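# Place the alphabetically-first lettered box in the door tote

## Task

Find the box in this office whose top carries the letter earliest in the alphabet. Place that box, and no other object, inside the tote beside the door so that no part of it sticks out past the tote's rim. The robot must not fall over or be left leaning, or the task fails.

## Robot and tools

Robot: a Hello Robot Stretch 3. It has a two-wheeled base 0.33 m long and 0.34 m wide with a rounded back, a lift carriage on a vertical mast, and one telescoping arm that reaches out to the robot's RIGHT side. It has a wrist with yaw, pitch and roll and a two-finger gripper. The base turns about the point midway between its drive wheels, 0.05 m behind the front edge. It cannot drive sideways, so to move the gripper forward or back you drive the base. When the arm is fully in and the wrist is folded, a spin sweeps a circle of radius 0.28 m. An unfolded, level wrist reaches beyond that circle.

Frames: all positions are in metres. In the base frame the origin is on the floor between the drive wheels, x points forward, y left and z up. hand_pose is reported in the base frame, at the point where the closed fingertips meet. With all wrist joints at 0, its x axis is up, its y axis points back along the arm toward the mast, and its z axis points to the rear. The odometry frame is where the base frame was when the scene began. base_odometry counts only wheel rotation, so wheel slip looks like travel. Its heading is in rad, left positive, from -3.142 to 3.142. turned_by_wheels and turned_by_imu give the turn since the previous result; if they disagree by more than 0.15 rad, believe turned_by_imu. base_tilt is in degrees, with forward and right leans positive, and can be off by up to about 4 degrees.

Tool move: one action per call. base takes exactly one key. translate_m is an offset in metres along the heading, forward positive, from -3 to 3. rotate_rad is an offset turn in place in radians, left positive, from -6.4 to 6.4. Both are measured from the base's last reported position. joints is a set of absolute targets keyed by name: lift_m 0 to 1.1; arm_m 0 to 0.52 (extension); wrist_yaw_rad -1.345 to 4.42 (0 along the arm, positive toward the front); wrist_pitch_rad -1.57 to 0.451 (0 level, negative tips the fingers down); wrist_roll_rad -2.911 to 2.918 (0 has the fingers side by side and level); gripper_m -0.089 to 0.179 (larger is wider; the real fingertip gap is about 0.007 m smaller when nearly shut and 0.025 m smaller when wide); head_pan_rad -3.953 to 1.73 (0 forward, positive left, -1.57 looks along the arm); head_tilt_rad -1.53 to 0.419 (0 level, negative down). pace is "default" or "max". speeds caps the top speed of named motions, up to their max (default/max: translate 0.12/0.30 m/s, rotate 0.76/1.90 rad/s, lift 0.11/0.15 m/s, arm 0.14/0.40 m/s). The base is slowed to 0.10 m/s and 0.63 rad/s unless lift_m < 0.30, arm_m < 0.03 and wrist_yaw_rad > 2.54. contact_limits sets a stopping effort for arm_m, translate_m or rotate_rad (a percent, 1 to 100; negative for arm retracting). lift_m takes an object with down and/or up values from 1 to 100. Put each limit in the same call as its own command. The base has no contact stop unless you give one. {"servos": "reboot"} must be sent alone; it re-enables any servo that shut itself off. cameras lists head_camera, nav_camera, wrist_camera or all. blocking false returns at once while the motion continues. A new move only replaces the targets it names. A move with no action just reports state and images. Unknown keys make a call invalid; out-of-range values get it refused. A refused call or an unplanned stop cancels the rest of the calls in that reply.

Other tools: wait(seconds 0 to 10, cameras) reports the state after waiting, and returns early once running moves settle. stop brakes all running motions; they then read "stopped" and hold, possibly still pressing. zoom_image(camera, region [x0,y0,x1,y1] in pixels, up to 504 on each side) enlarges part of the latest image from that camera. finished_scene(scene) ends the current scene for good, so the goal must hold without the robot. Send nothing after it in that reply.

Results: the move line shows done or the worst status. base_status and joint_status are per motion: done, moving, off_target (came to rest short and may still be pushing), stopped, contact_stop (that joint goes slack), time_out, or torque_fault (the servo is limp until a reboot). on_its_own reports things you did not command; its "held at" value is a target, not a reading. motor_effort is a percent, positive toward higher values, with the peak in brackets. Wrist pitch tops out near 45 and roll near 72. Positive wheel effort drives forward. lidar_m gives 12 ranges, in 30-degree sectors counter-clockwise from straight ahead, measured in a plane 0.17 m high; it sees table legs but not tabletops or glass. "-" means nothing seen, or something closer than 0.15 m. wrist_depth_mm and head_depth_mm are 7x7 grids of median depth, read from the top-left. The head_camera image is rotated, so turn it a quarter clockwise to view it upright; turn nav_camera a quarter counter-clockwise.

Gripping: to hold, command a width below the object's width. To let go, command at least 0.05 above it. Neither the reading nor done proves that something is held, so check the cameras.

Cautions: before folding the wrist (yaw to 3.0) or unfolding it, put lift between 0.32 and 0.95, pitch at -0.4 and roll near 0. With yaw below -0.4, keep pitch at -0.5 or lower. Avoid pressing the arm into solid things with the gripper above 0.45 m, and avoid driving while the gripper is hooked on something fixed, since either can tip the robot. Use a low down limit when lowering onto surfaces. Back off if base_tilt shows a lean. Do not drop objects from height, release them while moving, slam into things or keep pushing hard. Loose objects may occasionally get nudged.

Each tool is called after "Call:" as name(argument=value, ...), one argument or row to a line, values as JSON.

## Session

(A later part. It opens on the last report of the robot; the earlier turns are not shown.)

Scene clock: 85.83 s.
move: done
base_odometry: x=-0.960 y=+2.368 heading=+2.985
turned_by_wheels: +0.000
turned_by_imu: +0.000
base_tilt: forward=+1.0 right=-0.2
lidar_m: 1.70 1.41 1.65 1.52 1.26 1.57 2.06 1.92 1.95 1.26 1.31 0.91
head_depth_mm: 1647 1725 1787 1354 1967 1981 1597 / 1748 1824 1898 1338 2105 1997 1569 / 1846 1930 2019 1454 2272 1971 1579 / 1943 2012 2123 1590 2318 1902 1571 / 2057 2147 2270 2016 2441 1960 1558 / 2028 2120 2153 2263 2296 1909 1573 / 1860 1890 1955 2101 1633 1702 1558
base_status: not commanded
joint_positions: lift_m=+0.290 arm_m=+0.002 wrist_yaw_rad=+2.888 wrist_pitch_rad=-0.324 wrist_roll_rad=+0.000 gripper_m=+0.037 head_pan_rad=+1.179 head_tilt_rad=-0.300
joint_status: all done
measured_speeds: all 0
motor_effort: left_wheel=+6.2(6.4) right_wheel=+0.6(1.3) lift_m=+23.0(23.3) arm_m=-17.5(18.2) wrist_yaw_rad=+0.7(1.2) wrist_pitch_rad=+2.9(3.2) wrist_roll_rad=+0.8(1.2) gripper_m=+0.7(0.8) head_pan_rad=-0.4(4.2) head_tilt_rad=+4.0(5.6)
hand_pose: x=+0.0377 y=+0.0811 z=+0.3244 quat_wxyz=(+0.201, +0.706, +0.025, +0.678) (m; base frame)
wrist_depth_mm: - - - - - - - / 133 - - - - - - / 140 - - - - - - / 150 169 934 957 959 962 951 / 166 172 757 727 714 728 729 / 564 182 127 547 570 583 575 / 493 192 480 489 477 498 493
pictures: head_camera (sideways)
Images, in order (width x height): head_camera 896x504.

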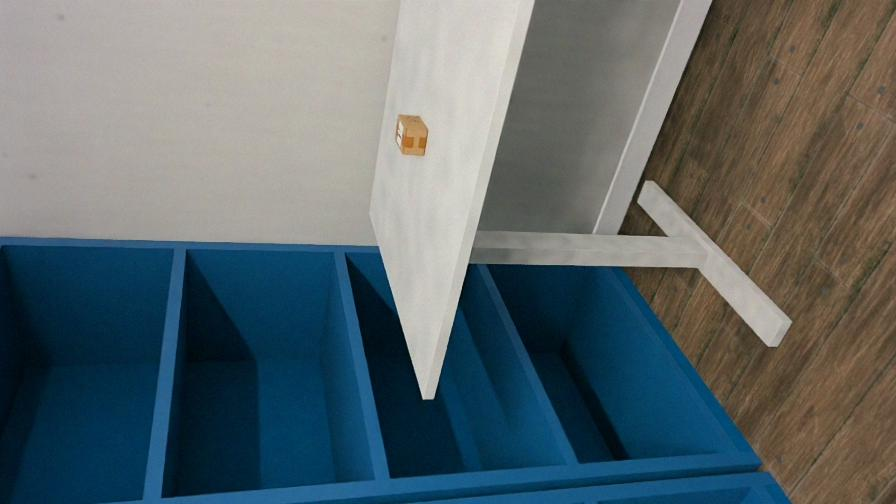

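Call:
zoom_image(
  camera="head_camera",
  region=[390, 110, 440, 160],
)

Call:
move(
  joints={"head_pan_rad":0.62,"head_tilt_rad":-0.3},
  cameras=["head_camera"],
)

Call:
zoom_image(
  camera="head_camera",
  region=[425, 155, 485, 255],
)

Call:
move(
  joints={"head_pan_rad":-1.6,"head_tilt_rad":-0.35},
  cameras=["head_camera"],
)

Call:
zoom_image(
  camera="head_camera",
  region=[380, 360, 460, 440],
)

Scaled by 10.080 from the camera's 896x504 image, which has a finer 1280x720 frame.

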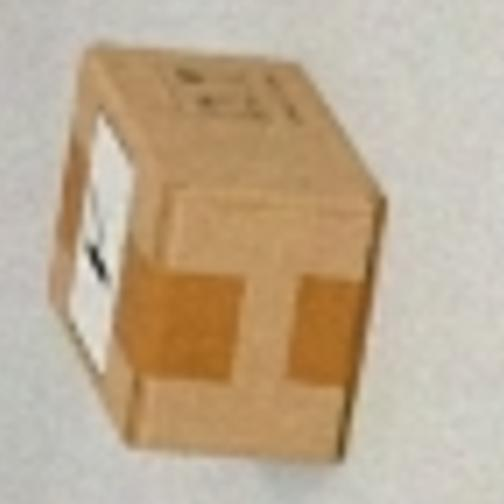

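Scene clock: 90.40 s.
move: done
base_odometry: x=-0.960 y=+2.368 heading=+2.985
turned_by_wheels: +0.000
turned_by_imu: +0.001
base_tilt: forward=+1.1 right=-0.1
lidar_m: 1.70 1.41 1.65 1.52 1.26 1.57 2.06 1.92 1.96 1.26 1.31 0.91
head_depth_mm: 1567 1649 1753 1348 1979 2006 1593 / 1573 1677 1765 1335 1921 1801 1539 / 1583 1666 1772 1338 2001 2003 1579 / 1595 1684 1786 1265 2023 1986 1574 / 1595 1681 1777 1297 2017 1995 1566 / 1612 1697 1781 1308 1989 1967 1561 / 1611 1714 1808 1277 2045 1961 1556
base_status: not commanded
joint_positions: lift_m=+0.290 arm_m=+0.002 wrist_yaw_rad=+2.888 wrist_pitch_rad=-0.324 wrist_roll_rad=+0.000 gripper_m=+0.037 head_pan_rad=+0.608 head_tilt_rad=-0.300
joint_status: all done
measured_speeds: all 0
motor_effort: left_wheel=+6.3(6.4) right_wheel=+1.0(1.5) lift_m=+23.2(23.3) arm_m=-15.8(16.7) wrist_yaw_rad=+0.5(1.2) wrist_pitch_rad=+3.0(3.2) wrist_roll_rad=+0.8(1.0) gripper_m=-0.2(1.1) head_pan_rad=-1.2(4.8) head_tilt_rad=+4.3(6.2)
hand_pose: x=+0.0377 y=+0.0811 z=+0.3244 quat_wxyz=(+0.201, +0.706, +0.025, +0.678) (m; base frame)
wrist_depth_mm: - - - - - - - / 133 - - - - - - / 140 - - - - - - / 150 168 959 964 953 942 960 / 166 172 764 722 735 724 732 / 557 182 128 544 565 591 594 / 488 193 474 490 478 494 493
pictures: head_camera (sideways)
Images, in order (width x height): head_camera 896x504.

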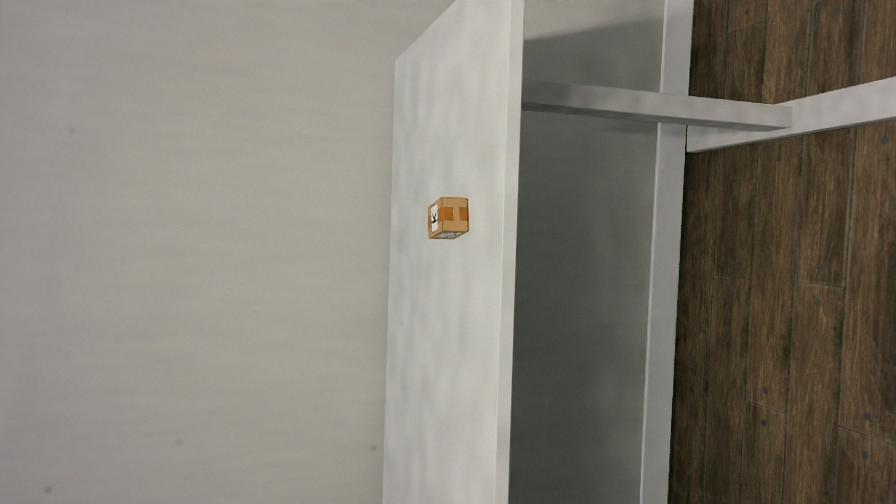

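Scaled by 5.040 from the camera's 896x504 image, which has a finer 1280x720 frame.

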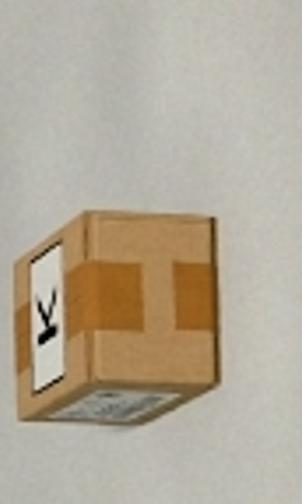

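Scene clock: 91.87 s.
move: done
base_odometry: x=-0.960 y=+2.368 heading=+2.985
turned_by_wheels: +0.000
turned_by_imu: +0.000
base_tilt: forward=+0.9 right=-0.1
lidar_m: 1.71 1.41 1.65 1.52 1.26 1.56 2.06 1.92 1.95 1.26 1.31 0.91
head_depth_mm: 1747 1892 2058 1045 2355 1906 1529 / 1620 1740 1858 1031 2207 1840 1478 / 1487 1591 1692 1024 1440 1707 1523 / 1392 1481 1574 1019 789 1820 1507 / 1312 1376 1467 1013 711 1755 1498 / 1231 1295 1380 1002 677 1662 1496 / 1162 1222 1290 994 672 1537 1495
base_status: not commanded
joint_positions: lift_m=+0.290 arm_m=+0.002 wrist_yaw_rad=+2.888 wrist_pitch_rad=-0.324 wrist_roll_rad=+0.000 gripper_m=+0.037 head_pan_rad=-1.649 head_tilt_rad=-0.347
joint_status: all done
measured_speeds: all 0
motor_effort: left_wheel=+6.2(6.4) right_wheel=+0.8(1.8) lift_m=+23.4(23.5) arm_m=-15.6(16.2) wrist_yaw_rad=+1.1(1.2) wrist_pitch_rad=+2.8(3.4) wrist_roll_rad=+1.0(1.2) gripper_m=-0.4(1.1) head_pan_rad=+2.7(5.5) head_tilt_rad=-2.4(4.0)
hand_pose: x=+0.0377 y=+0.0811 z=+0.3244 quat_wxyz=(+0.201, +0.706, +0.025, +0.678) (m; base frame)
wrist_depth_mm: - - - - - - - / 133 - - - - - - / 140 - - - - - - / 149 168 961 961 952 956 956 / 166 171 755 722 730 722 722 / 561 183 128 549 569 586 596 / 490 194 476 498 478 498 491
pictures: head_camera (sideways)
Images, in order (width x height): head_camera 896x504.

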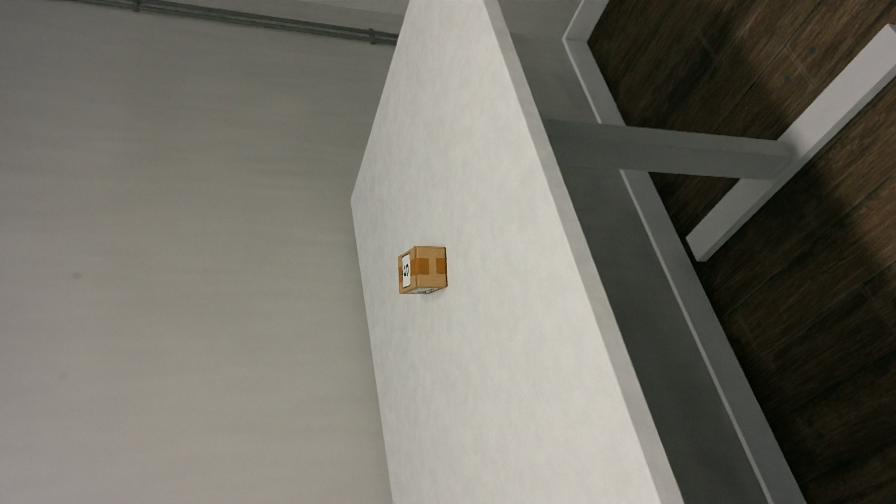

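Scaled by 6.300 from the camera's 896x504 image, which has a finer 1280x720 frame.

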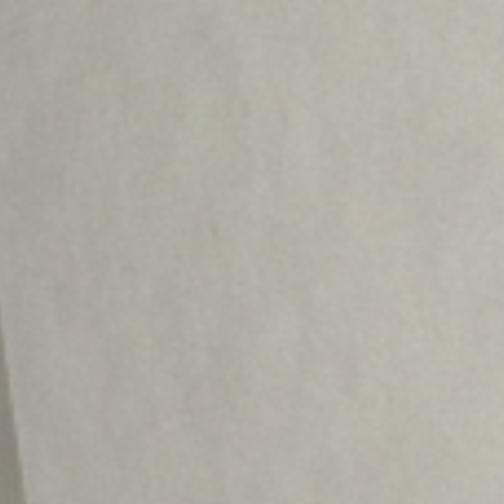

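Call:
zoom_image(
  camera="head_camera",
  region=[395, 240, 450, 300],
)

Call:
move(
  joints={"head_pan_rad":1.0,"head_tilt_rad":-0.35},
  cameras=["head_camera"],
)

Scaled by 8.400 from the camera's 896x504 image, which has a finer 1280x720 frame.

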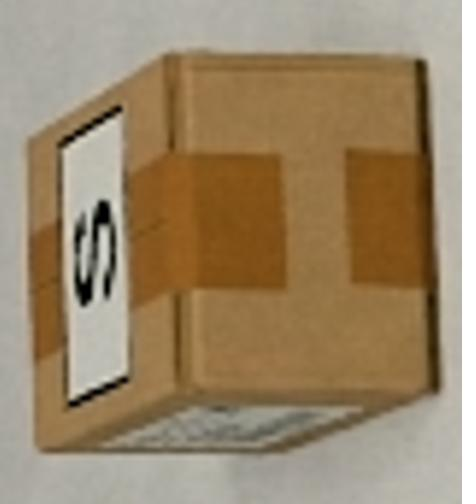

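Scene clock: 97.13 s.
move: done
base_odometry: x=-0.960 y=+2.368 heading=+2.985
turned_by_wheels: +0.000
turned_by_imu: +0.001
base_tilt: forward=+1.0 right=-0.2
lidar_m: 1.71 1.41 1.65 1.53 1.26 1.57 2.06 1.92 1.95 1.26 1.31 0.91
head_depth_mm: 1576 1629 1726 1245 1953 1891 1527 / 1632 1735 1795 1316 2076 1884 1515 / 1707 1804 1882 1337 2179 1859 1503 / 1795 1911 1977 1449 2245 1869 1499 / 1873 2004 2095 1740 2238 1871 1495 / 1929 2097 2150 2161 2310 1849 1490 / 2010 2145 2191 2010 2340 1850 1492
base_status: not commanded
joint_positions: lift_m=+0.290 arm_m=+0.002 wrist_yaw_rad=+2.888 wrist_pitch_rad=-0.324 wrist_roll_rad=+0.000 gripper_m=+0.037 head_pan_rad=+1.050 head_tilt_rad=-0.350
joint_status: all done
measured_speeds: all 0
motor_effort: left_wheel=+6.3(6.5) right_wheel=+1.1(1.6) lift_m=+23.5(23.7) arm_m=-13.3(14.3) wrist_yaw_rad=+0.8(1.4) wrist_pitch_rad=+2.8(3.3) wrist_roll_rad=+0.8(1.2) gripper_m=-0.5(1.1) head_pan_rad=-3.5(4.2) head_tilt_rad=-1.8(5.2)
hand_pose: x=+0.0377 y=+0.0811 z=+0.3244 quat_wxyz=(+0.201, +0.706, +0.025, +0.678) (m; base frame)
wrist_depth_mm: - - - - - - - / 133 - - - - - - / 140 - - - - - - / 150 169 942 943 981 925 969 / 167 172 752 718 738 726 731 / 558 182 128 544 565 588 589 / 488 193 477 492 476 496 491
pictures: head_camera (sideways)
Images, in order (width x height): head_camera 896x504.

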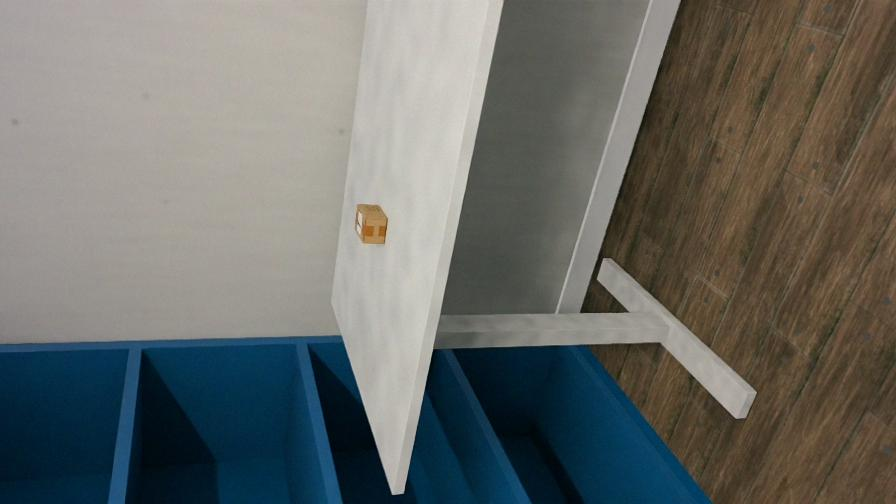

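Call:
zoom_image(
  camera="head_camera",
  region=[352, 202, 392, 246],
)

Call:
move(
  base={"rotate_rad":1.09},
  joints={"head_pan_rad":0},
  pace="max",
)

Call:
move(
  base={"translate_m":0.55},
  joints={"head_tilt_rad":-0.4},
  pace="max",
  cameras=["head_camera"],
)

Call:
zoom_image(
  camera="head_camera",
  region=[340, 200, 460, 300],
)

Scaled by 11.455 from the camera's 896x504 image, which has a finer 1280x720 frame.

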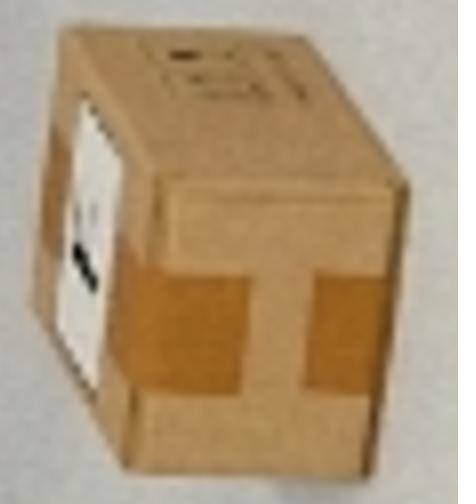

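Scene clock: 108.53 s.
move: done
base_odometry: x=-0.960 y=+2.368 heading=-2.209
turned_by_wheels: +1.090
turned_by_imu: +1.087
base_tilt: forward=+0.9 right=+0.0
lidar_m: 1.65 1.52 1.26 1.56 2.03 1.92 1.97 1.27 1.31 0.91 1.76 1.41
head_depth_mm: 1577 1653 1727 1239 1944 1893 1515 / 1631 1731 1817 1334 2085 1857 1504 / 1726 1808 1891 1444 2169 1890 1517 / 1810 1938 1966 1434 2277 1860 1489 / 1902 2004 2073 1758 2230 1878 1496 / 1934 2094 2195 2153 2324 1854 1485 / 2017 2124 2161 2032 2280 1835 1490
base_status: done
joint_positions: lift_m=+0.290 arm_m=+0.002 wrist_yaw_rad=+2.888 wrist_pitch_rad=-0.324 wrist_roll_rad=+0.000 gripper_m=+0.037 head_pan_rad=-0.015 head_tilt_rad=-0.351
joint_status: all done
measured_speeds: translate_m=+0.000 rotate_rad=+0.000 lift_m=+0.000 arm_m=+0.000 wrist_yaw_rad=+0.000 wrist_pitch_rad=+0.000 wrist_roll_rad=+0.000 head_pan_rad=+0.024 head_tilt_rad=+0.000
motor_effort: left_wheel=-8.7(16.5) right_wheel=+9.7(17.1) lift_m=+23.6(23.9) arm_m=-19.8(19.8) wrist_yaw_rad=+0.8(1.4) wrist_pitch_rad=+2.7(3.3) wrist_roll_rad=+0.8(1.1) gripper_m=+0.7(1.3) head_pan_rad=+2.3(4.7) head_tilt_rad=-1.6(2.4)
hand_pose: x=+0.0377 y=+0.0810 z=+0.3244 quat_wxyz=(+0.201, +0.706, +0.025, +0.678) (m; base frame)
wrist_depth_mm: - - - - - - - / 133 - - - - - - / 140 - - - - - - / 149 169 930 952 954 977 951 / 167 172 762 731 722 730 725 / 570 182 127 549 560 587 590 / 489 194 479 495 481 494 498
pictures: none

Scene clock: 111.70 s.
move: done
base_odometry: x=-1.287 y=+1.927 heading=-2.209
turned_by_wheels: +0.000
turned_by_imu: -0.001
base_tilt: forward=+0.9 right=-0.2
lidar_m: 1.11 1.08 1.13 1.12 1.96 2.41 1.79 1.64 1.12 1.59 1.03 1.34
head_depth_mm: 1142 1211 1278 1012 708 1569 1444 / 1193 1265 1338 1009 705 1660 1446 / 1266 1330 1413 957 703 1703 1446 / 1323 1397 1483 997 732 1760 1432 / 1391 1496 1569 993 799 1517 1435 / 1413 1526 1607 983 1309 1695 1398 / 1492 1628 1661 986 1913 1641 1429
base_status: done
joint_positions: lift_m=+0.290 arm_m=+0.002 wrist_yaw_rad=+2.888 wrist_pitch_rad=-0.324 wrist_roll_rad=+0.000 gripper_m=+0.037 head_pan_rad=-0.001 head_tilt_rad=-0.401
joint_status: all done
measured_speeds: all 0
motor_effort: left_wheel=+1.2(15.9) right_wheel=+5.4(16.0) lift_m=+23.6(24.1) arm_m=-22.2(23.5) wrist_yaw_rad=+0.9(1.3) wrist_pitch_rad=+3.0(3.3) wrist_roll_rad=+0.8(1.1) gripper_m=-0.8(1.0) head_pan_rad=+3.1(4.2) head_tilt_rad=-1.1(3.1)
hand_pose: x=+0.0377 y=+0.0811 z=+0.3244 quat_wxyz=(+0.201, +0.706, +0.025, +0.678) (m; base frame)
wrist_depth_mm: - - - - - - - / 133 - - - - - - / 140 - - - - - - / 149 168 941 937 935 961 901 / 166 172 759 727 725 726 733 / 557 183 127 546 568 591 583 / 489 194 479 497 478 493 498
pictures: head_camera (sideways)
Images, in order (width x height): head_camera 896x504.

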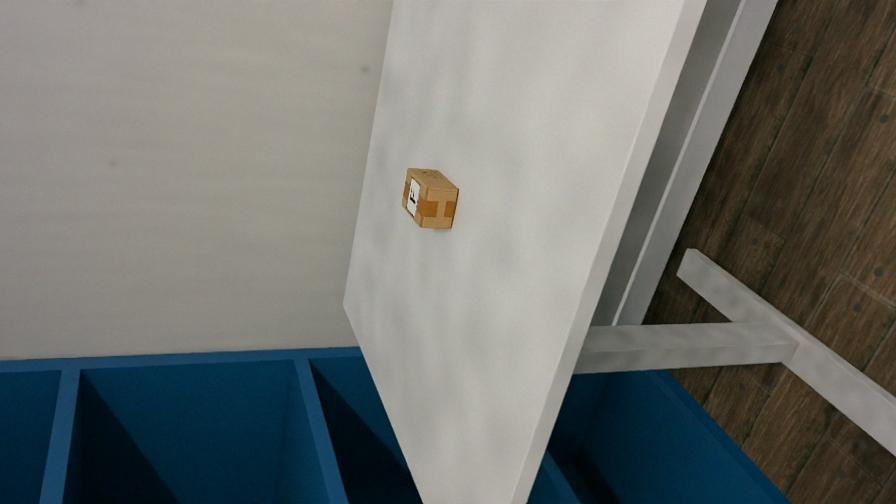

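Scaled by 4.200 from the camera's 896x504 image, which has a finer 1280x720 frame.

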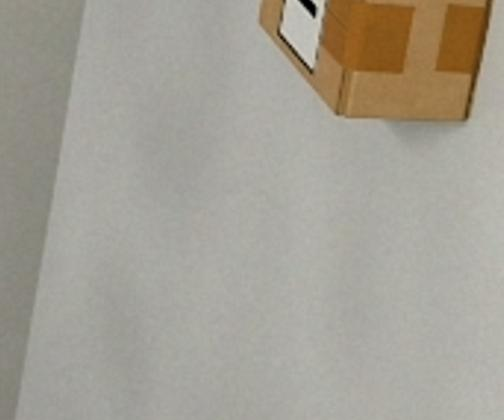

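Call:
zoom_image(
  camera="head_camera",
  region=[400, 165, 462, 232],
)

Scaled by 7.522 from the camera's 896x504 image, which has a finer 1280x720 frame.

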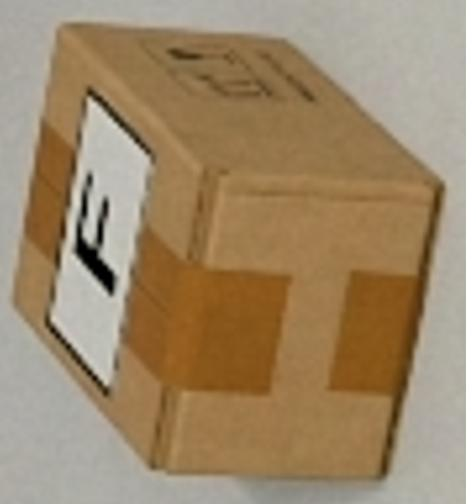

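Call:
move(
  base={"rotate_rad":0.363},
  joints={"head_pan_rad":-1.57,"head_tilt_rad":-0.5},
  pace="max",
)

Call:
move(
  base={"translate_m":-0.44},
  pace="max",
)

Call:
move(
  base={"rotate_rad":-0.971},
  joints={"lift_m":0.45},
  pace="max",
  cameras=["head_camera"],
)

Scene clock: 136.67 s.
move: done
base_odometry: x=-1.287 y=+1.927 heading=-1.847
turned_by_wheels: +0.363
turned_by_imu: +0.362
base_tilt: forward=+1.0 right=-0.2
lidar_m: 1.11 1.08 1.12 1.74 2.41 2.41 1.77 1.12 1.55 1.03 1.08 1.34
head_depth_mm: 1547 1653 1758 1876 1942 1600 1348 / 1696 1804 1935 2083 1999 1619 1350 / 1663 1819 2016 2204 2004 1596 1342 / 1522 1648 1790 893 1990 1603 1325 / 1425 1523 1559 806 1945 1564 1342 / 1328 1404 1194 802 1282 1513 1336 / 1246 1319 1185 766 1654 1607 1322
base_status: done
joint_positions: lift_m=+0.290 arm_m=+0.002 wrist_yaw_rad=+2.888 wrist_pitch_rad=-0.324 wrist_roll_rad=+0.000 gripper_m=+0.037 head_pan_rad=-1.601 head_tilt_rad=-0.500
joint_status: all done
measured_speeds: all 0
motor_effort: left_wheel=-8.5(15.1) right_wheel=+9.0(16.4) lift_m=+23.8(24.3) arm_m=-21.4(21.4) wrist_yaw_rad=+0.7(1.3) wrist_pitch_rad=+3.0(3.4) wrist_roll_rad=+0.8(1.1) gripper_m=+0.1(1.0) head_pan_rad=+1.1(4.7) head_tilt_rad=-2.2(5.5)
hand_pose: x=+0.0377 y=+0.0811 z=+0.3244 quat_wxyz=(+0.201, +0.706, +0.025, +0.678) (m; base frame)
wrist_depth_mm: - - - - - - - / 133 - - - - - - / 140 - - - - - - / 149 169 934 948 945 897 - / 167 172 759 729 714 733 734 / 565 182 128 551 577 592 585 / 487 193 477 501 479 492 493
pictures: none

Scene clock: 139.43 s.
move: done
base_odometry: x=-1.168 y=+2.350 heading=-1.847
turned_by_wheels: +0.000
turned_by_imu: +0.000
base_tilt: forward=+1.1 right=-0.3
lidar_m: 1.52 1.49 1.34 1.75 2.11 2.11 1.36 1.24 0.80 1.46 1.21 1.64
head_depth_mm: 1256 1332 1415 1510 1623 1600 1349 / 1371 1462 1562 1685 1814 1613 1347 / 1504 1599 1721 1908 1938 1588 1336 / 1669 1806 1958 2164 1992 1588 1337 / 1706 1838 1988 2186 1971 1596 1341 / 1598 1697 1833 1995 1992 1600 1339 / 1504 1596 1720 1858 1916 1588 1296
base_status: done
joint_positions: lift_m=+0.290 arm_m=+0.002 wrist_yaw_rad=+2.888 wrist_pitch_rad=-0.324 wrist_roll_rad=+0.000 gripper_m=+0.037 head_pan_rad=-1.572 head_tilt_rad=-0.500
joint_status: not commanded
measured_speeds: all 0
motor_effort: left_wheel=-4.9(16.2) right_wheel=-2.0(13.5) lift_m=+24.2(24.3) arm_m=-23.4(23.7) wrist_yaw_rad=+0.9(1.4) wrist_pitch_rad=+2.8(3.3) wrist_roll_rad=+0.8(1.1) gripper_m=+0.1(1.2) head_pan_rad=+3.2(4.2) head_tilt_rad=-3.3(3.7)
hand_pose: x=+0.0377 y=+0.0811 z=+0.3244 quat_wxyz=(+0.201, +0.706, +0.025, +0.678) (m; base frame)
wrist_depth_mm: - - - - - - - / 133 - - - - - - / 141 - - - - - - / 149 168 965 937 930 953 952 / 166 172 757 721 730 726 724 / 558 182 127 546 570 586 585 / 491 193 476 492 474 490 490
pictures: none

Scene clock: 141.60 s.
move: done
base_odometry: x=-1.168 y=+2.350 heading=-2.817
turned_by_wheels: -0.971
turned_by_imu: -0.967
base_tilt: forward=+1.0 right=-0.3
lidar_m: 1.21 1.66 1.49 1.53 1.35 1.75 2.11 1.37 1.35 0.80 0.80 1.55
head_depth_mm: 1064 1155 1081 721 582 1608 1340 / 1057 1153 1073 714 582 1611 1349 / 1055 1144 1069 717 577 1602 1342 / 1043 1133 1066 711 556 1592 1338 / 1039 1129 1059 711 554 1547 1283 / 1032 1118 1057 707 551 1518 1302 / 1021 1112 1172 706 552 1586 1340
base_status: done
joint_positions: lift_m=+0.450 arm_m=+0.002 wrist_yaw_rad=+2.888 wrist_pitch_rad=-0.324 wrist_roll_rad=+0.000 gripper_m=+0.037 head_pan_rad=-1.570 head_tilt_rad=-0.501
joint_status: all done
measured_speeds: all 0
motor_effort: left_wheel=+7.9(14.6) right_wheel=-7.0(15.5) lift_m=+28.3(32.2) arm_m=-23.2(23.7) wrist_yaw_rad=+0.5(1.3) wrist_pitch_rad=+3.2(3.3) wrist_roll_rad=+0.8(1.2) gripper_m=+0.1(1.0) head_pan_rad=+2.2(5.1) head_tilt_rad=-2.6(3.6)
hand_pose: x=+0.0376 y=+0.0810 z=+0.4843 quat_wxyz=(+0.202, +0.706, +0.025, +0.678) (m; base frame)
wrist_depth_mm: - - - - - - - / 133 - - - - - - / 140 - - - - - - / 150 169 - - - - - / 909 172 - - - - - / 782 184 128 733 146 790 791 / 667 193 642 657 654 671 665
pictures: head_camera (sideways)
Images, in order (width x height): head_camera 896x504.

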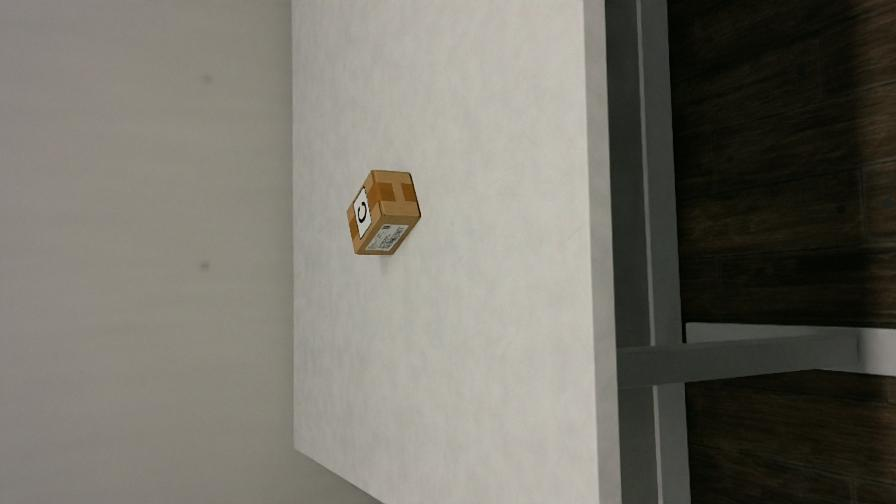

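Call:
move(
  base={"translate_m":-0.08},
  joints={"lift_m":0.94,"wrist_pitch_rad":-0.4},
  pace="max",
)

Call:
move(
  joints={"wrist_yaw_rad":0.39,"wrist_pitch_rad":-0.4,"gripper_m":0.179},
  pace="max",
)

Call:
move(
  joints={"lift_m":1.0,"arm_m":0.26},
  pace="max",
  cameras=["wrist_camera","head_camera"],
)

Scene clock: 158.63 s.
move: done
base_odometry: x=-1.092 y=+2.376 heading=-2.817
turned_by_wheels: +0.000
turned_by_imu: +0.001
base_tilt: forward=+1.1 right=-0.1
lidar_m: 1.28 1.74 1.52 1.33 1.33 1.68 2.03 1.33 1.31 1.24 0.82 1.56
head_depth_mm: 1078 1171 1078 720 583 1685 - / 1071 1156 1078 717 581 1618 - / 1058 1147 1070 715 578 1638 - / 1056 1144 1070 713 577 1642 - / 1047 1137 1062 714 576 1625 - / 1045 1130 1062 708 574 1117 1254 / 1037 1118 1048 706 572 1594 1334
base_status: done
joint_positions: lift_m=+0.940 arm_m=+0.002 wrist_yaw_rad=+2.888 wrist_pitch_rad=-0.416 wrist_roll_rad=+0.000 gripper_m=+0.037 head_pan_rad=-1.570 head_tilt_rad=-0.501
joint_status: all done
measured_speeds: all 0
motor_effort: left_wheel=+2.7(7.1) right_wheel=-10.8(13.5) lift_m=+29.1(32.5) arm_m=-20.7(22.3) wrist_yaw_rad=+0.5(1.3) wrist_pitch_rad=+2.4(5.6) wrist_roll_rad=+0.9(1.2) gripper_m=+0.1(1.3) head_pan_rad=+3.0(4.3) head_tilt_rad=-0.3(2.2)
hand_pose: x=+0.0350 y=+0.0708 z=+0.9532 quat_wxyz=(+0.232, +0.704, +0.058, +0.668) (m; base frame)
wrist_depth_mm: - - - - - - - / 135 - - - - - - / 145 173 - - - - - / 163 177 - - - - - / - 181 - - - - - / - 199 128 - - - - / - - - - - - -
pictures: none

Scene clock: 160.60 s.
move: done
base_odometry: x=-1.092 y=+2.376 heading=-2.817
turned_by_wheels: +0.000
turned_by_imu: +0.000
base_tilt: forward=+1.0 right=+0.0
lidar_m: 1.29 1.74 1.52 1.33 1.34 1.69 2.04 1.32 1.31 1.25 0.82 1.57
head_depth_mm: 1080 1172 1074 717 581 1690 - / 1070 1161 1074 718 580 1591 - / 1059 1153 1072 716 579 1515 - / 1057 1143 1061 713 577 - - / 1048 1132 1058 709 576 1539 1255 / 1040 1122 1062 709 575 1104 1235 / 1031 1118 1057 707 571 1545 1297
base_status: not commanded
joint_positions: lift_m=+0.940 arm_m=+0.002 wrist_yaw_rad=+0.393 wrist_pitch_rad=-0.416 wrist_roll_rad=+0.000 gripper_m=+0.179 head_pan_rad=-1.570 head_tilt_rad=-0.501
joint_status: all done
measured_speeds: all 0
motor_effort: left_wheel=+2.6(2.8) right_wheel=-10.9(11.3) lift_m=+28.7(29.6) arm_m=-19.6(20.7) wrist_yaw_rad=-2.6(7.3) wrist_pitch_rad=+2.6(5.4) wrist_roll_rad=+0.9(1.1) gripper_m=-0.1(95.2) head_pan_rad=+2.4(4.5) head_tilt_rad=-0.2(1.2)
hand_pose: x=+0.0646 y=-0.3543 z=+0.9532 quat_wxyz=(+0.707, +0.278, -0.650, -0.008) (m; base frame)
wrist_depth_mm: - - - - - - - / - - 400 - 456 - - / - 318 316 320 319 321 324 / - - - 266 251 238 238 / - - - - - - 224 / 125 - - - - 137 122 / - - - - - - 109
pictures: none

Scene clock: 162.50 s.
move: done
base_odometry: x=-1.092 y=+2.376 heading=-2.817
turned_by_wheels: +0.000
turned_by_imu: +0.000
base_tilt: forward=+0.9 right=-0.2
lidar_m: 1.29 1.74 1.52 1.33 1.34 1.68 2.03 1.33 1.31 1.24 0.82 1.56
head_depth_mm: 1077 1149 338 629 581 1623 1350 / 1073 1138 340 371 581 1599 1348 / 1065 1152 355 372 579 1596 1339 / 1057 1146 754 622 579 1594 1332 / 1044 1136 1056 680 576 1606 1335 / 1038 1126 1047 680 575 1116 1250 / 1033 1117 1049 706 573 1602 1321
base_status: not commanded
joint_positions: lift_m=+1.000 arm_m=+0.260 wrist_yaw_rad=+0.393 wrist_pitch_rad=-0.417 wrist_roll_rad=+0.000 gripper_m=+0.179 head_pan_rad=-1.570 head_tilt_rad=-0.501
joint_status: all done
measured_speeds: all 0
motor_effort: left_wheel=+2.6(2.8) right_wheel=-10.8(11.2) lift_m=+28.6(32.4) arm_m=+24.1(26.6) wrist_yaw_rad=-1.6(2.6) wrist_pitch_rad=+2.7(3.2) wrist_roll_rad=+0.7(1.1) gripper_m=-0.1(1.3) head_pan_rad=+2.9(4.1) head_tilt_rad=+0.0(1.4)
hand_pose: x=+0.0644 y=-0.6124 z=+1.0129 quat_wxyz=(+0.707, +0.279, -0.649, -0.009) (m; base frame)
wrist_depth_mm: - - - - - - - / - - - - - - - / - 459 - 344 340 - - / 364 345 347 327 296 345 346 / 276 288 277 276 280 289 279 / 116 216 230 231 231 224 123 / 185 192 197 198 197 197 106
pictures: head_camera (sideways), wrist_camera
Images, in order (width x height): head_camera 896x504, wrist_camera 644x364.

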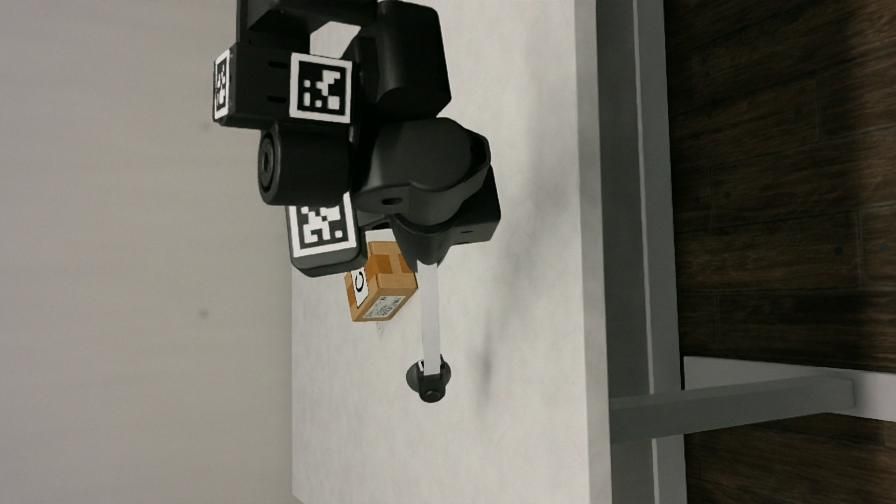

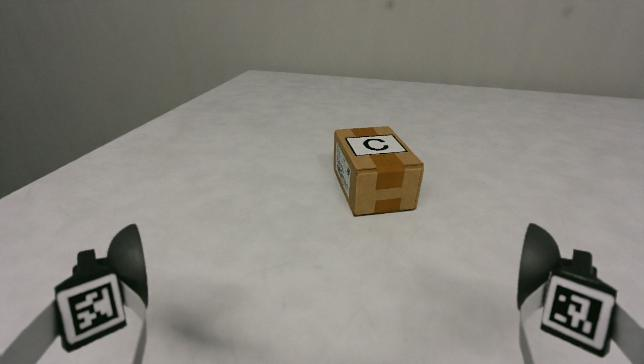

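Call:
move(
  base={"translate_m":-0.011},
  joints={"lift_m":1.06,"wrist_yaw_rad":0.61},
  pace="max",
)

Call:
move(
  joints={"arm_m":0.455},
  cameras=["wrist_camera","head_camera"],
)

Scene clock: 174.00 s.
move: done
base_odometry: x=-1.081 y=+2.379 heading=-2.817
turned_by_wheels: +0.000
turned_by_imu: +0.001
base_tilt: forward=+0.9 right=-0.1
lidar_m: 1.29 1.66 1.52 1.32 1.33 1.68 2.02 1.33 1.30 1.25 0.82 1.56
head_depth_mm: 1052 324 342 718 581 1606 1349 / 1048 314 343 717 580 1588 1348 / 1059 326 344 683 578 1601 1346 / 1056 1102 406 682 578 1598 1331 / 1053 1132 1053 712 578 1595 1334 / 1042 1118 1054 708 575 1162 1244 / 1037 1123 1055 708 575 1553 1330
base_status: done
joint_positions: lift_m=+1.060 arm_m=+0.260 wrist_yaw_rad=+0.607 wrist_pitch_rad=-0.417 wrist_roll_rad=+0.000 gripper_m=+0.179 head_pan_rad=-1.570 head_tilt_rad=-0.501
joint_status: all done
measured_speeds: all 0
motor_effort: left_wheel=+0.1(6.2) right_wheel=-6.9(12.8) lift_m=+29.0(32.1) arm_m=+22.3(23.0) wrist_yaw_rad=+3.1(7.9) wrist_pitch_rad=+2.6(3.3) wrist_roll_rad=+0.9(1.2) gripper_m=+0.8(1.2) head_pan_rad=+2.9(4.1) head_tilt_rad=+1.7(2.1)
hand_pose: x=+0.1066 y=-0.5894 z=+1.0729 quat_wxyz=(+0.704, +0.347, -0.616, +0.067) (m; base frame)
wrist_depth_mm: - - - - - - - / - - - - - - - / - - - - - - - / - - 418 - 349 - - / - 363 367 364 333 339 364 / 125 139 304 304 306 296 122 / 246 252 261 262 261 255 107
pictures: none

Scene clock: 176.67 s.
move: done
base_odometry: x=-1.081 y=+2.379 heading=-2.817
turned_by_wheels: +0.000
turned_by_imu: +0.000
base_tilt: forward=+0.9 right=-0.1
lidar_m: 1.30 1.66 1.52 1.33 1.33 1.68 2.02 1.33 1.30 1.25 0.82 1.56
head_depth_mm: 1051 510 1074 718 584 1610 1343 / 1033 504 1076 717 578 1617 1339 / 1051 506 936 716 581 1618 1349 / 1057 586 938 713 577 1590 1338 / 1048 1137 993 711 574 1589 1345 / 1045 1124 985 709 576 1166 1255 / 1035 1117 1049 707 574 1553 1333
base_status: not commanded
joint_positions: lift_m=+1.060 arm_m=+0.455 wrist_yaw_rad=+0.607 wrist_pitch_rad=-0.417 wrist_roll_rad=+0.000 gripper_m=+0.179 head_pan_rad=-1.570 head_tilt_rad=-0.501
joint_status: all done
measured_speeds: all 0
motor_effort: left_wheel=-0.1(0.2) right_wheel=-7.2(7.5) lift_m=+23.5(29.0) arm_m=+23.4(27.1) wrist_yaw_rad=+2.8(3.8) wrist_pitch_rad=+3.1(3.4) wrist_roll_rad=+0.8(1.1) gripper_m=-0.4(1.3) head_pan_rad=+2.8(3.4) head_tilt_rad=+1.6(3.5)
hand_pose: x=+0.1066 y=-0.7844 z=+1.0729 quat_wxyz=(+0.704, +0.347, -0.616, +0.067) (m; base frame)
wrist_depth_mm: - - - - - - - / - - - - - - - / - - - - - - - / - - - - - - 416 / - 363 362 368 369 379 364 / 116 140 303 303 302 294 122 / 244 253 260 207 259 254 107
pictures: head_camera (sideways), wrist_camera
Images, in order (width x height): head_camera 896x504, wrist_camera 644x364.

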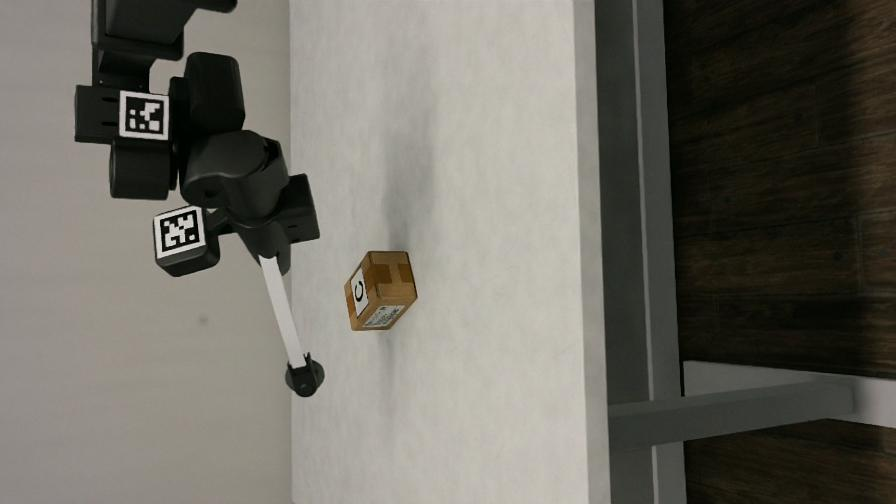

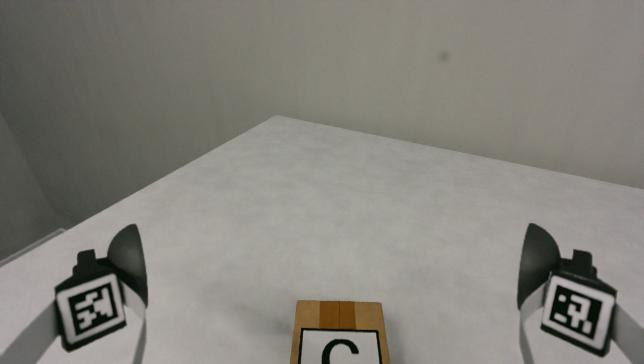

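Call:
move(
  joints={"lift_m":0.983},
)

Call:
move(
  joints={"gripper_m":0.02},
)

Call:
move(
  joints={"lift_m":1.06},
  cameras=["wrist_camera"],
)

Scene clock: 184.87 s.
move: done
base_odometry: x=-1.081 y=+2.379 heading=-2.817
turned_by_wheels: +0.000
turned_by_imu: +0.001
base_tilt: forward=+0.8 right=-0.2
lidar_m: 1.30 1.66 1.52 1.32 1.34 1.67 2.02 1.33 1.30 1.25 0.82 1.56
head_depth_mm: 1077 1142 359 687 582 1620 1342 / 1073 555 546 720 580 1598 1354 / 1064 1122 549 712 579 1600 1337 / 1056 1147 623 712 577 1612 1338 / 1050 1136 1057 713 576 1594 1329 / 1045 1126 1054 710 575 1172 1257 / 1038 1123 1052 709 575 1549 1333
base_status: not commanded
joint_positions: lift_m=+0.983 arm_m=+0.455 wrist_yaw_rad=+0.607 wrist_pitch_rad=-0.417 wrist_roll_rad=+0.000 gripper_m=+0.179 head_pan_rad=-1.570 head_tilt_rad=-0.500
joint_status: all done
measured_speeds: all 0
motor_effort: left_wheel=-0.2(0.3) right_wheel=-6.9(7.6) lift_m=+20.8(23.6) arm_m=+8.1(13.3) wrist_yaw_rad=+2.9(3.5) wrist_pitch_rad=+2.9(3.4) wrist_roll_rad=+0.9(1.2) gripper_m=-0.6(1.0) head_pan_rad=+3.0(3.5) head_tilt_rad=+2.6(4.1)
hand_pose: x=+0.1066 y=-0.7844 z=+0.9959 quat_wxyz=(+0.704, +0.347, -0.616, +0.067) (m; base frame)
wrist_depth_mm: - - - - - - - / - - - - - - - / - 389 393 389 395 395 393 / 328 315 313 315 317 315 311 / 248 250 250 176 250 262 252 / 125 125 208 146 196 202 123 / 168 173 179 126 134 179 107
pictures: none

Scene clock: 187.00 s.
move: done
base_odometry: x=-1.081 y=+2.379 heading=-2.817
turned_by_wheels: +0.000
turned_by_imu: +0.000
base_tilt: forward=+1.1 right=-0.2
lidar_m: 1.30 1.66 1.52 1.33 1.33 1.68 2.03 1.33 1.30 1.25 0.82 1.56
head_depth_mm: 1077 1143 360 689 582 1615 1348 / 1070 555 547 717 577 1609 1345 / 1065 1127 552 713 579 1598 1330 / 1055 1144 623 712 576 1594 1329 / 1051 1140 1059 711 578 1603 1339 / 1039 1126 1055 712 574 1167 1256 / 1037 1121 1055 704 573 1550 1336
base_status: not commanded
joint_positions: lift_m=+0.983 arm_m=+0.455 wrist_yaw_rad=+0.607 wrist_pitch_rad=-0.419 wrist_roll_rad=+0.000 gripper_m=+0.021 head_pan_rad=-1.570 head_tilt_rad=-0.500
joint_status: all done
measured_speeds: all 0
motor_effort: left_wheel=-0.1(0.3) right_wheel=-7.2(7.4) lift_m=+22.1(22.1) arm_m=+1.4(8.4) wrist_yaw_rad=+2.9(3.7) wrist_pitch_rad=+3.1(3.6) wrist_roll_rad=+0.8(1.1) gripper_m=-15.5(97.0) head_pan_rad=+2.1(3.5) head_tilt_rad=+2.7(3.9)
hand_pose: x=+0.1065 y=-0.7843 z=+0.9955 quat_wxyz=(+0.704, +0.347, -0.616, +0.066) (m; base frame)
wrist_depth_mm: - - - - - - - / - - - - - - - / - 387 385 390 393 391 398 / 326 310 310 310 313 316 316 / 248 248 250 175 231 251 251 / 208 208 130 146 129 208 208 / 178 178 173 122 129 179 179
pictures: none

Scene clock: 188.53 s.
move: done
base_odometry: x=-1.081 y=+2.379 heading=-2.817
turned_by_wheels: +0.000
turned_by_imu: +0.000
base_tilt: forward=+0.9 right=-0.1
lidar_m: 1.29 1.67 1.52 1.33 1.34 1.68 2.03 1.32 1.30 1.25 0.82 1.57
head_depth_mm: 1046 512 1080 719 581 1611 1339 / 1038 504 1074 720 580 1598 1340 / 1056 504 937 716 579 1604 1346 / 1046 1103 739 712 577 1598 1332 / 1046 1136 877 713 577 1605 1334 / 1044 1122 1057 709 575 1171 1245 / 1034 1123 1050 709 575 1542 1331
base_status: not commanded
joint_positions: lift_m=+1.060 arm_m=+0.455 wrist_yaw_rad=+0.607 wrist_pitch_rad=-0.423 wrist_roll_rad=+0.000 gripper_m=+0.021 head_pan_rad=-1.570 head_tilt_rad=-0.500
joint_status: all done
measured_speeds: all 0
motor_effort: left_wheel=+0.2(0.3) right_wheel=-7.3(7.5) lift_m=+30.8(33.1) arm_m=-3.2(3.5) wrist_yaw_rad=+3.2(3.5) wrist_pitch_rad=+3.6(4.4) wrist_roll_rad=+0.8(1.1) gripper_m=-15.6(17.3) head_pan_rad=+2.1(3.3) head_tilt_rad=+2.6(4.0)
hand_pose: x=+0.1062 y=-0.7838 z=+1.0715 quat_wxyz=(+0.705, +0.348, -0.615, +0.065) (m; base frame)
wrist_depth_mm: - - - - - - - / - - - - - - - / - - - - - - - / - - - - - - 411 / - 357 359 174 337 360 360 / 300 300 130 146 128 301 304 / 258 257 251 122 133 257 259
pictures: wrist_camera
Images, in order (width x height): wrist_camera 644x364.

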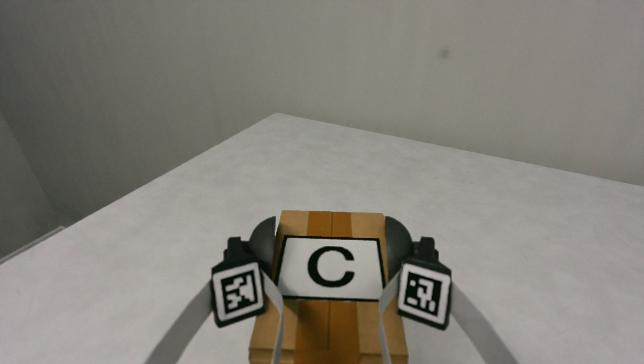

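Call:
move(
  joints={"arm_m":0.0},
)

Call:
move(
  joints={"lift_m":0.93,"wrist_yaw_rad":2.62,"head_pan_rad":0,"head_tilt_rad":-0.5},
  cameras=["wrist_camera"],
)

Call:
move(
  base={"rotate_rad":2.644},
  joints={"lift_m":0.29},
)

Call:
move(
  base={"translate_m":1.91},
  pace="max",
  cameras=["wrist_camera","nav_camera"],
)

Scene clock: 213.97 s.
move: done
base_odometry: x=-1.081 y=+2.379 heading=-2.817
turned_by_wheels: +0.000
turned_by_imu: +0.001
base_tilt: forward=+1.0 right=-0.2
lidar_m: 1.30 1.66 1.52 1.32 1.33 1.68 2.03 1.33 1.30 1.25 0.82 1.56
head_depth_mm: 1076 1169 - - - - - / 1078 1161 - - - - - / 1066 1154 1216 - - - - / 1061 1133 1150 - - - - / 1044 1139 1137 - - - 1344 / 1042 1124 1063 - 352 1163 1257 / 1035 1120 1051 707 328 1556 1338
base_status: not commanded
joint_positions: lift_m=+1.060 arm_m=+0.002 wrist_yaw_rad=+0.607 wrist_pitch_rad=-0.423 wrist_roll_rad=+0.000 gripper_m=+0.021 head_pan_rad=-1.570 head_tilt_rad=-0.500
joint_status: all done
joint sent to its limit — arm_m, lower limit.
measured_speeds: all 0
motor_effort: left_wheel=-0.1(0.3) right_wheel=-7.3(7.7) lift_m=+27.3(31.1) arm_m=-23.3(26.0) wrist_yaw_rad=+3.1(3.8) wrist_pitch_rad=+4.0(4.4) wrist_roll_rad=+0.8(1.2) gripper_m=-15.6(16.4) head_pan_rad=+2.3(3.4) head_tilt_rad=+2.6(3.8)
hand_pose: x=+0.1062 y=-0.3306 z=+1.0715 quat_wxyz=(+0.705, +0.348, -0.615, +0.065) (m; base frame)
wrist_depth_mm: - - - - - - - / - - - - - - - / - - - - - - - / - - 410 - - - - / - - 395 175 337 363 366 / - - 130 146 128 302 306 / - - - 123 133 279 264
pictures: none

Scene clock: 216.23 s.
move: done
base_odometry: x=-1.081 y=+2.379 heading=-2.817
turned_by_wheels: +0.000
turned_by_imu: +0.000
base_tilt: forward=+0.8 right=-0.1
lidar_m: 1.29 1.66 1.52 1.33 1.34 1.68 2.03 1.33 1.30 1.25 0.82 1.56
head_depth_mm: 1492 1626 1779 1970 1993 1609 1356 / 1497 1628 1217 1944 2016 1594 1344 / 1498 1612 1215 1893 1857 1572 1333 / 1476 1603 1201 1953 1988 1599 1332 / 1468 1603 1122 1932 1985 1585 1346 / 1461 1587 1194 1915 1986 1587 1339 / 1457 1586 1184 1896 1990 1595 1344
base_status: not commanded
joint_positions: lift_m=+0.930 arm_m=+0.002 wrist_yaw_rad=+2.617 wrist_pitch_rad=-0.424 wrist_roll_rad=+0.000 gripper_m=+0.021 head_pan_rad=+0.015 head_tilt_rad=-0.500
joint_status: all done
measured_speeds: translate_m=+0.000 rotate_rad=+0.000 lift_m=+0.000 arm_m=+0.000 wrist_yaw_rad=+0.000 wrist_pitch_rad=+0.000 wrist_roll_rad=+0.000 head_pan_rad=-0.024 head_tilt_rad=+0.000
motor_effort: left_wheel=+0.0(0.2) right_wheel=-7.2(7.6) lift_m=+23.1(25.3) arm_m=-22.6(23.4) wrist_yaw_rad=+3.8(6.8) wrist_pitch_rad=+4.2(4.4) wrist_roll_rad=+0.8(1.1) gripper_m=-15.9(16.5) head_pan_rad=-3.5(5.1) head_tilt_rad=+2.4(5.2)
hand_pose: x=+0.0909 y=+0.0468 z=+0.9414 quat_wxyz=(+0.323, +0.706, -0.035, +0.629) (m; base frame)
wrist_depth_mm: - - - - - - - / - - - - - - - / - - - - - - - / - - - - - - - / - - - 175 - - - / - - 129 146 128 - - / 208 - - 122 133 - -
pictures: wrist_camera
Images, in order (width x height): wrist_camera 644x364.

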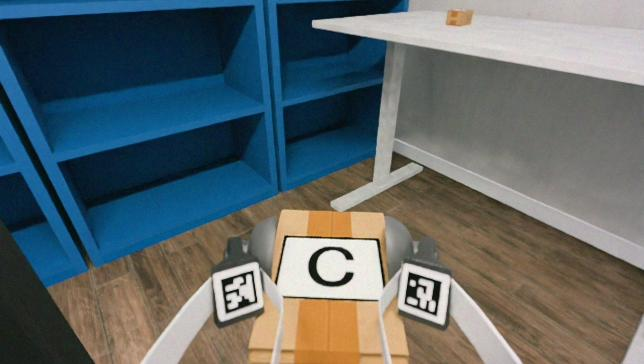

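Scene clock: 222.90 s.
move: done
base_odometry: x=-1.081 y=+2.379 heading=-0.173
turned_by_wheels: +2.643
turned_by_imu: +2.636
base_tilt: forward=+0.9 right=-0.1
lidar_m: 1.68 2.02 1.32 1.30 1.25 0.82 1.57 1.30 1.66 1.52 1.32 1.33
head_depth_mm: 2556 2738 1690 1818 1897 1605 1346 / 2419 2621 2881 2630 1955 1601 1338 / 2244 2429 2731 2671 2009 1600 1338 / 2105 2260 2501 2625 1984 1600 1334 / 1966 2129 2351 2504 1987 1594 1331 / 1880 2016 2170 2351 1986 1599 1340 / 1767 1914 2058 2216 1988 1590 1328
base_status: done
joint_positions: lift_m=+0.290 arm_m=+0.002 wrist_yaw_rad=+2.617 wrist_pitch_rad=-0.424 wrist_roll_rad=+0.000 gripper_m=+0.021 head_pan_rad=+0.000 head_tilt_rad=-0.500
joint_status: all done
measured_speeds: all 0
motor_effort: left_wheel=-10.7(14.8) right_wheel=+10.0(14.7) lift_m=+21.4(23.4) arm_m=-22.3(23.8) wrist_yaw_rad=+3.0(4.3) wrist_pitch_rad=+4.3(4.6) wrist_roll_rad=+0.8(1.1) gripper_m=-15.4(16.4) head_pan_rad=-3.0(4.6) head_tilt_rad=+1.4(3.8)
hand_pose: x=+0.0908 y=+0.0467 z=+0.3013 quat_wxyz=(+0.323, +0.706, -0.035, +0.629) (m; base frame)
wrist_depth_mm: - - - - - - - / - - - - - - - / - - - - - - - / 769 770 776 771 785 780 780 / 629 621 615 174 581 629 631 / 520 542 130 146 128 523 526 / 207 452 274 122 133 451 447
pictures: none

Scene clock: 230.70 s.
move: done
base_odometry: x=+0.800 y=+2.050 heading=-0.173
turned_by_wheels: +0.000
turned_by_imu: -0.002
base_tilt: forward=+1.1 right=-0.2
lidar_m: 0.58 0.53 0.54 0.67 1.35 2.01 2.58 1.31 0.45 0.53 2.34 0.90
head_depth_mm: 644 717 805 923 1064 1275 1349 / 600 659 738 827 948 1107 1283 / 561 611 675 753 849 982 1151 / 524 571 626 690 772 880 1016 / 494 534 581 642 706 798 904 / 467 504 545 595 653 725 816 / 444 476 512 556 610 670 745
base_status: done
joint_positions: lift_m=+0.290 arm_m=+0.002 wrist_yaw_rad=+2.617 wrist_pitch_rad=-0.424 wrist_roll_rad=+0.000 gripper_m=+0.021 head_pan_rad=+0.000 head_tilt_rad=-0.500
joint_status: not commanded
measured_speeds: all 0
motor_effort: left_wheel=-0.4(15.7) right_wheel=+8.6(15.2) lift_m=+27.0(27.0) arm_m=-20.3(22.7) wrist_yaw_rad=+3.1(3.7) wrist_pitch_rad=+4.1(4.6) wrist_roll_rad=+0.8(1.2) gripper_m=-16.0(16.5) head_pan_rad=-1.9(4.6) head_tilt_rad=+1.4(2.8)
hand_pose: x=+0.0907 y=+0.0468 z=+0.3013 quat_wxyz=(+0.323, +0.706, -0.035, +0.629) (m; base frame)
wrist_depth_mm: - - 557 525 478 440 402 / - - - 556 507 463 423 / 975 - - - 532 493 453 / 742 783 740 - - 536 485 / 630 619 619 175 160 - 497 / 518 537 130 146 128 527 504 / 208 458 273 122 133 444 445
pictures: nav_camera (sideways), wrist_camera
Images, in order (width x height): nav_camera 672x504, wrist_camera 644x364.

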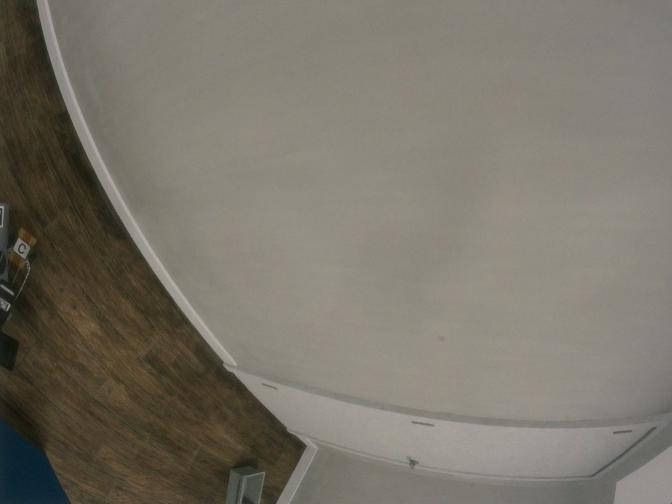

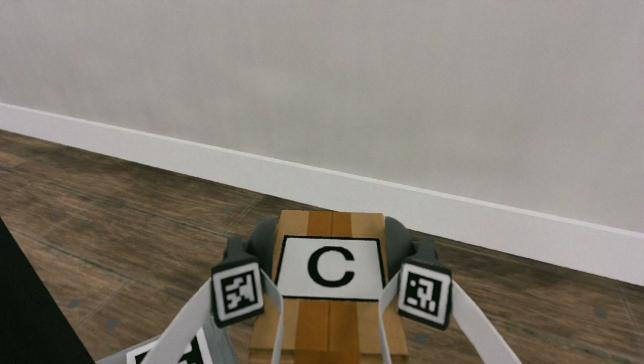

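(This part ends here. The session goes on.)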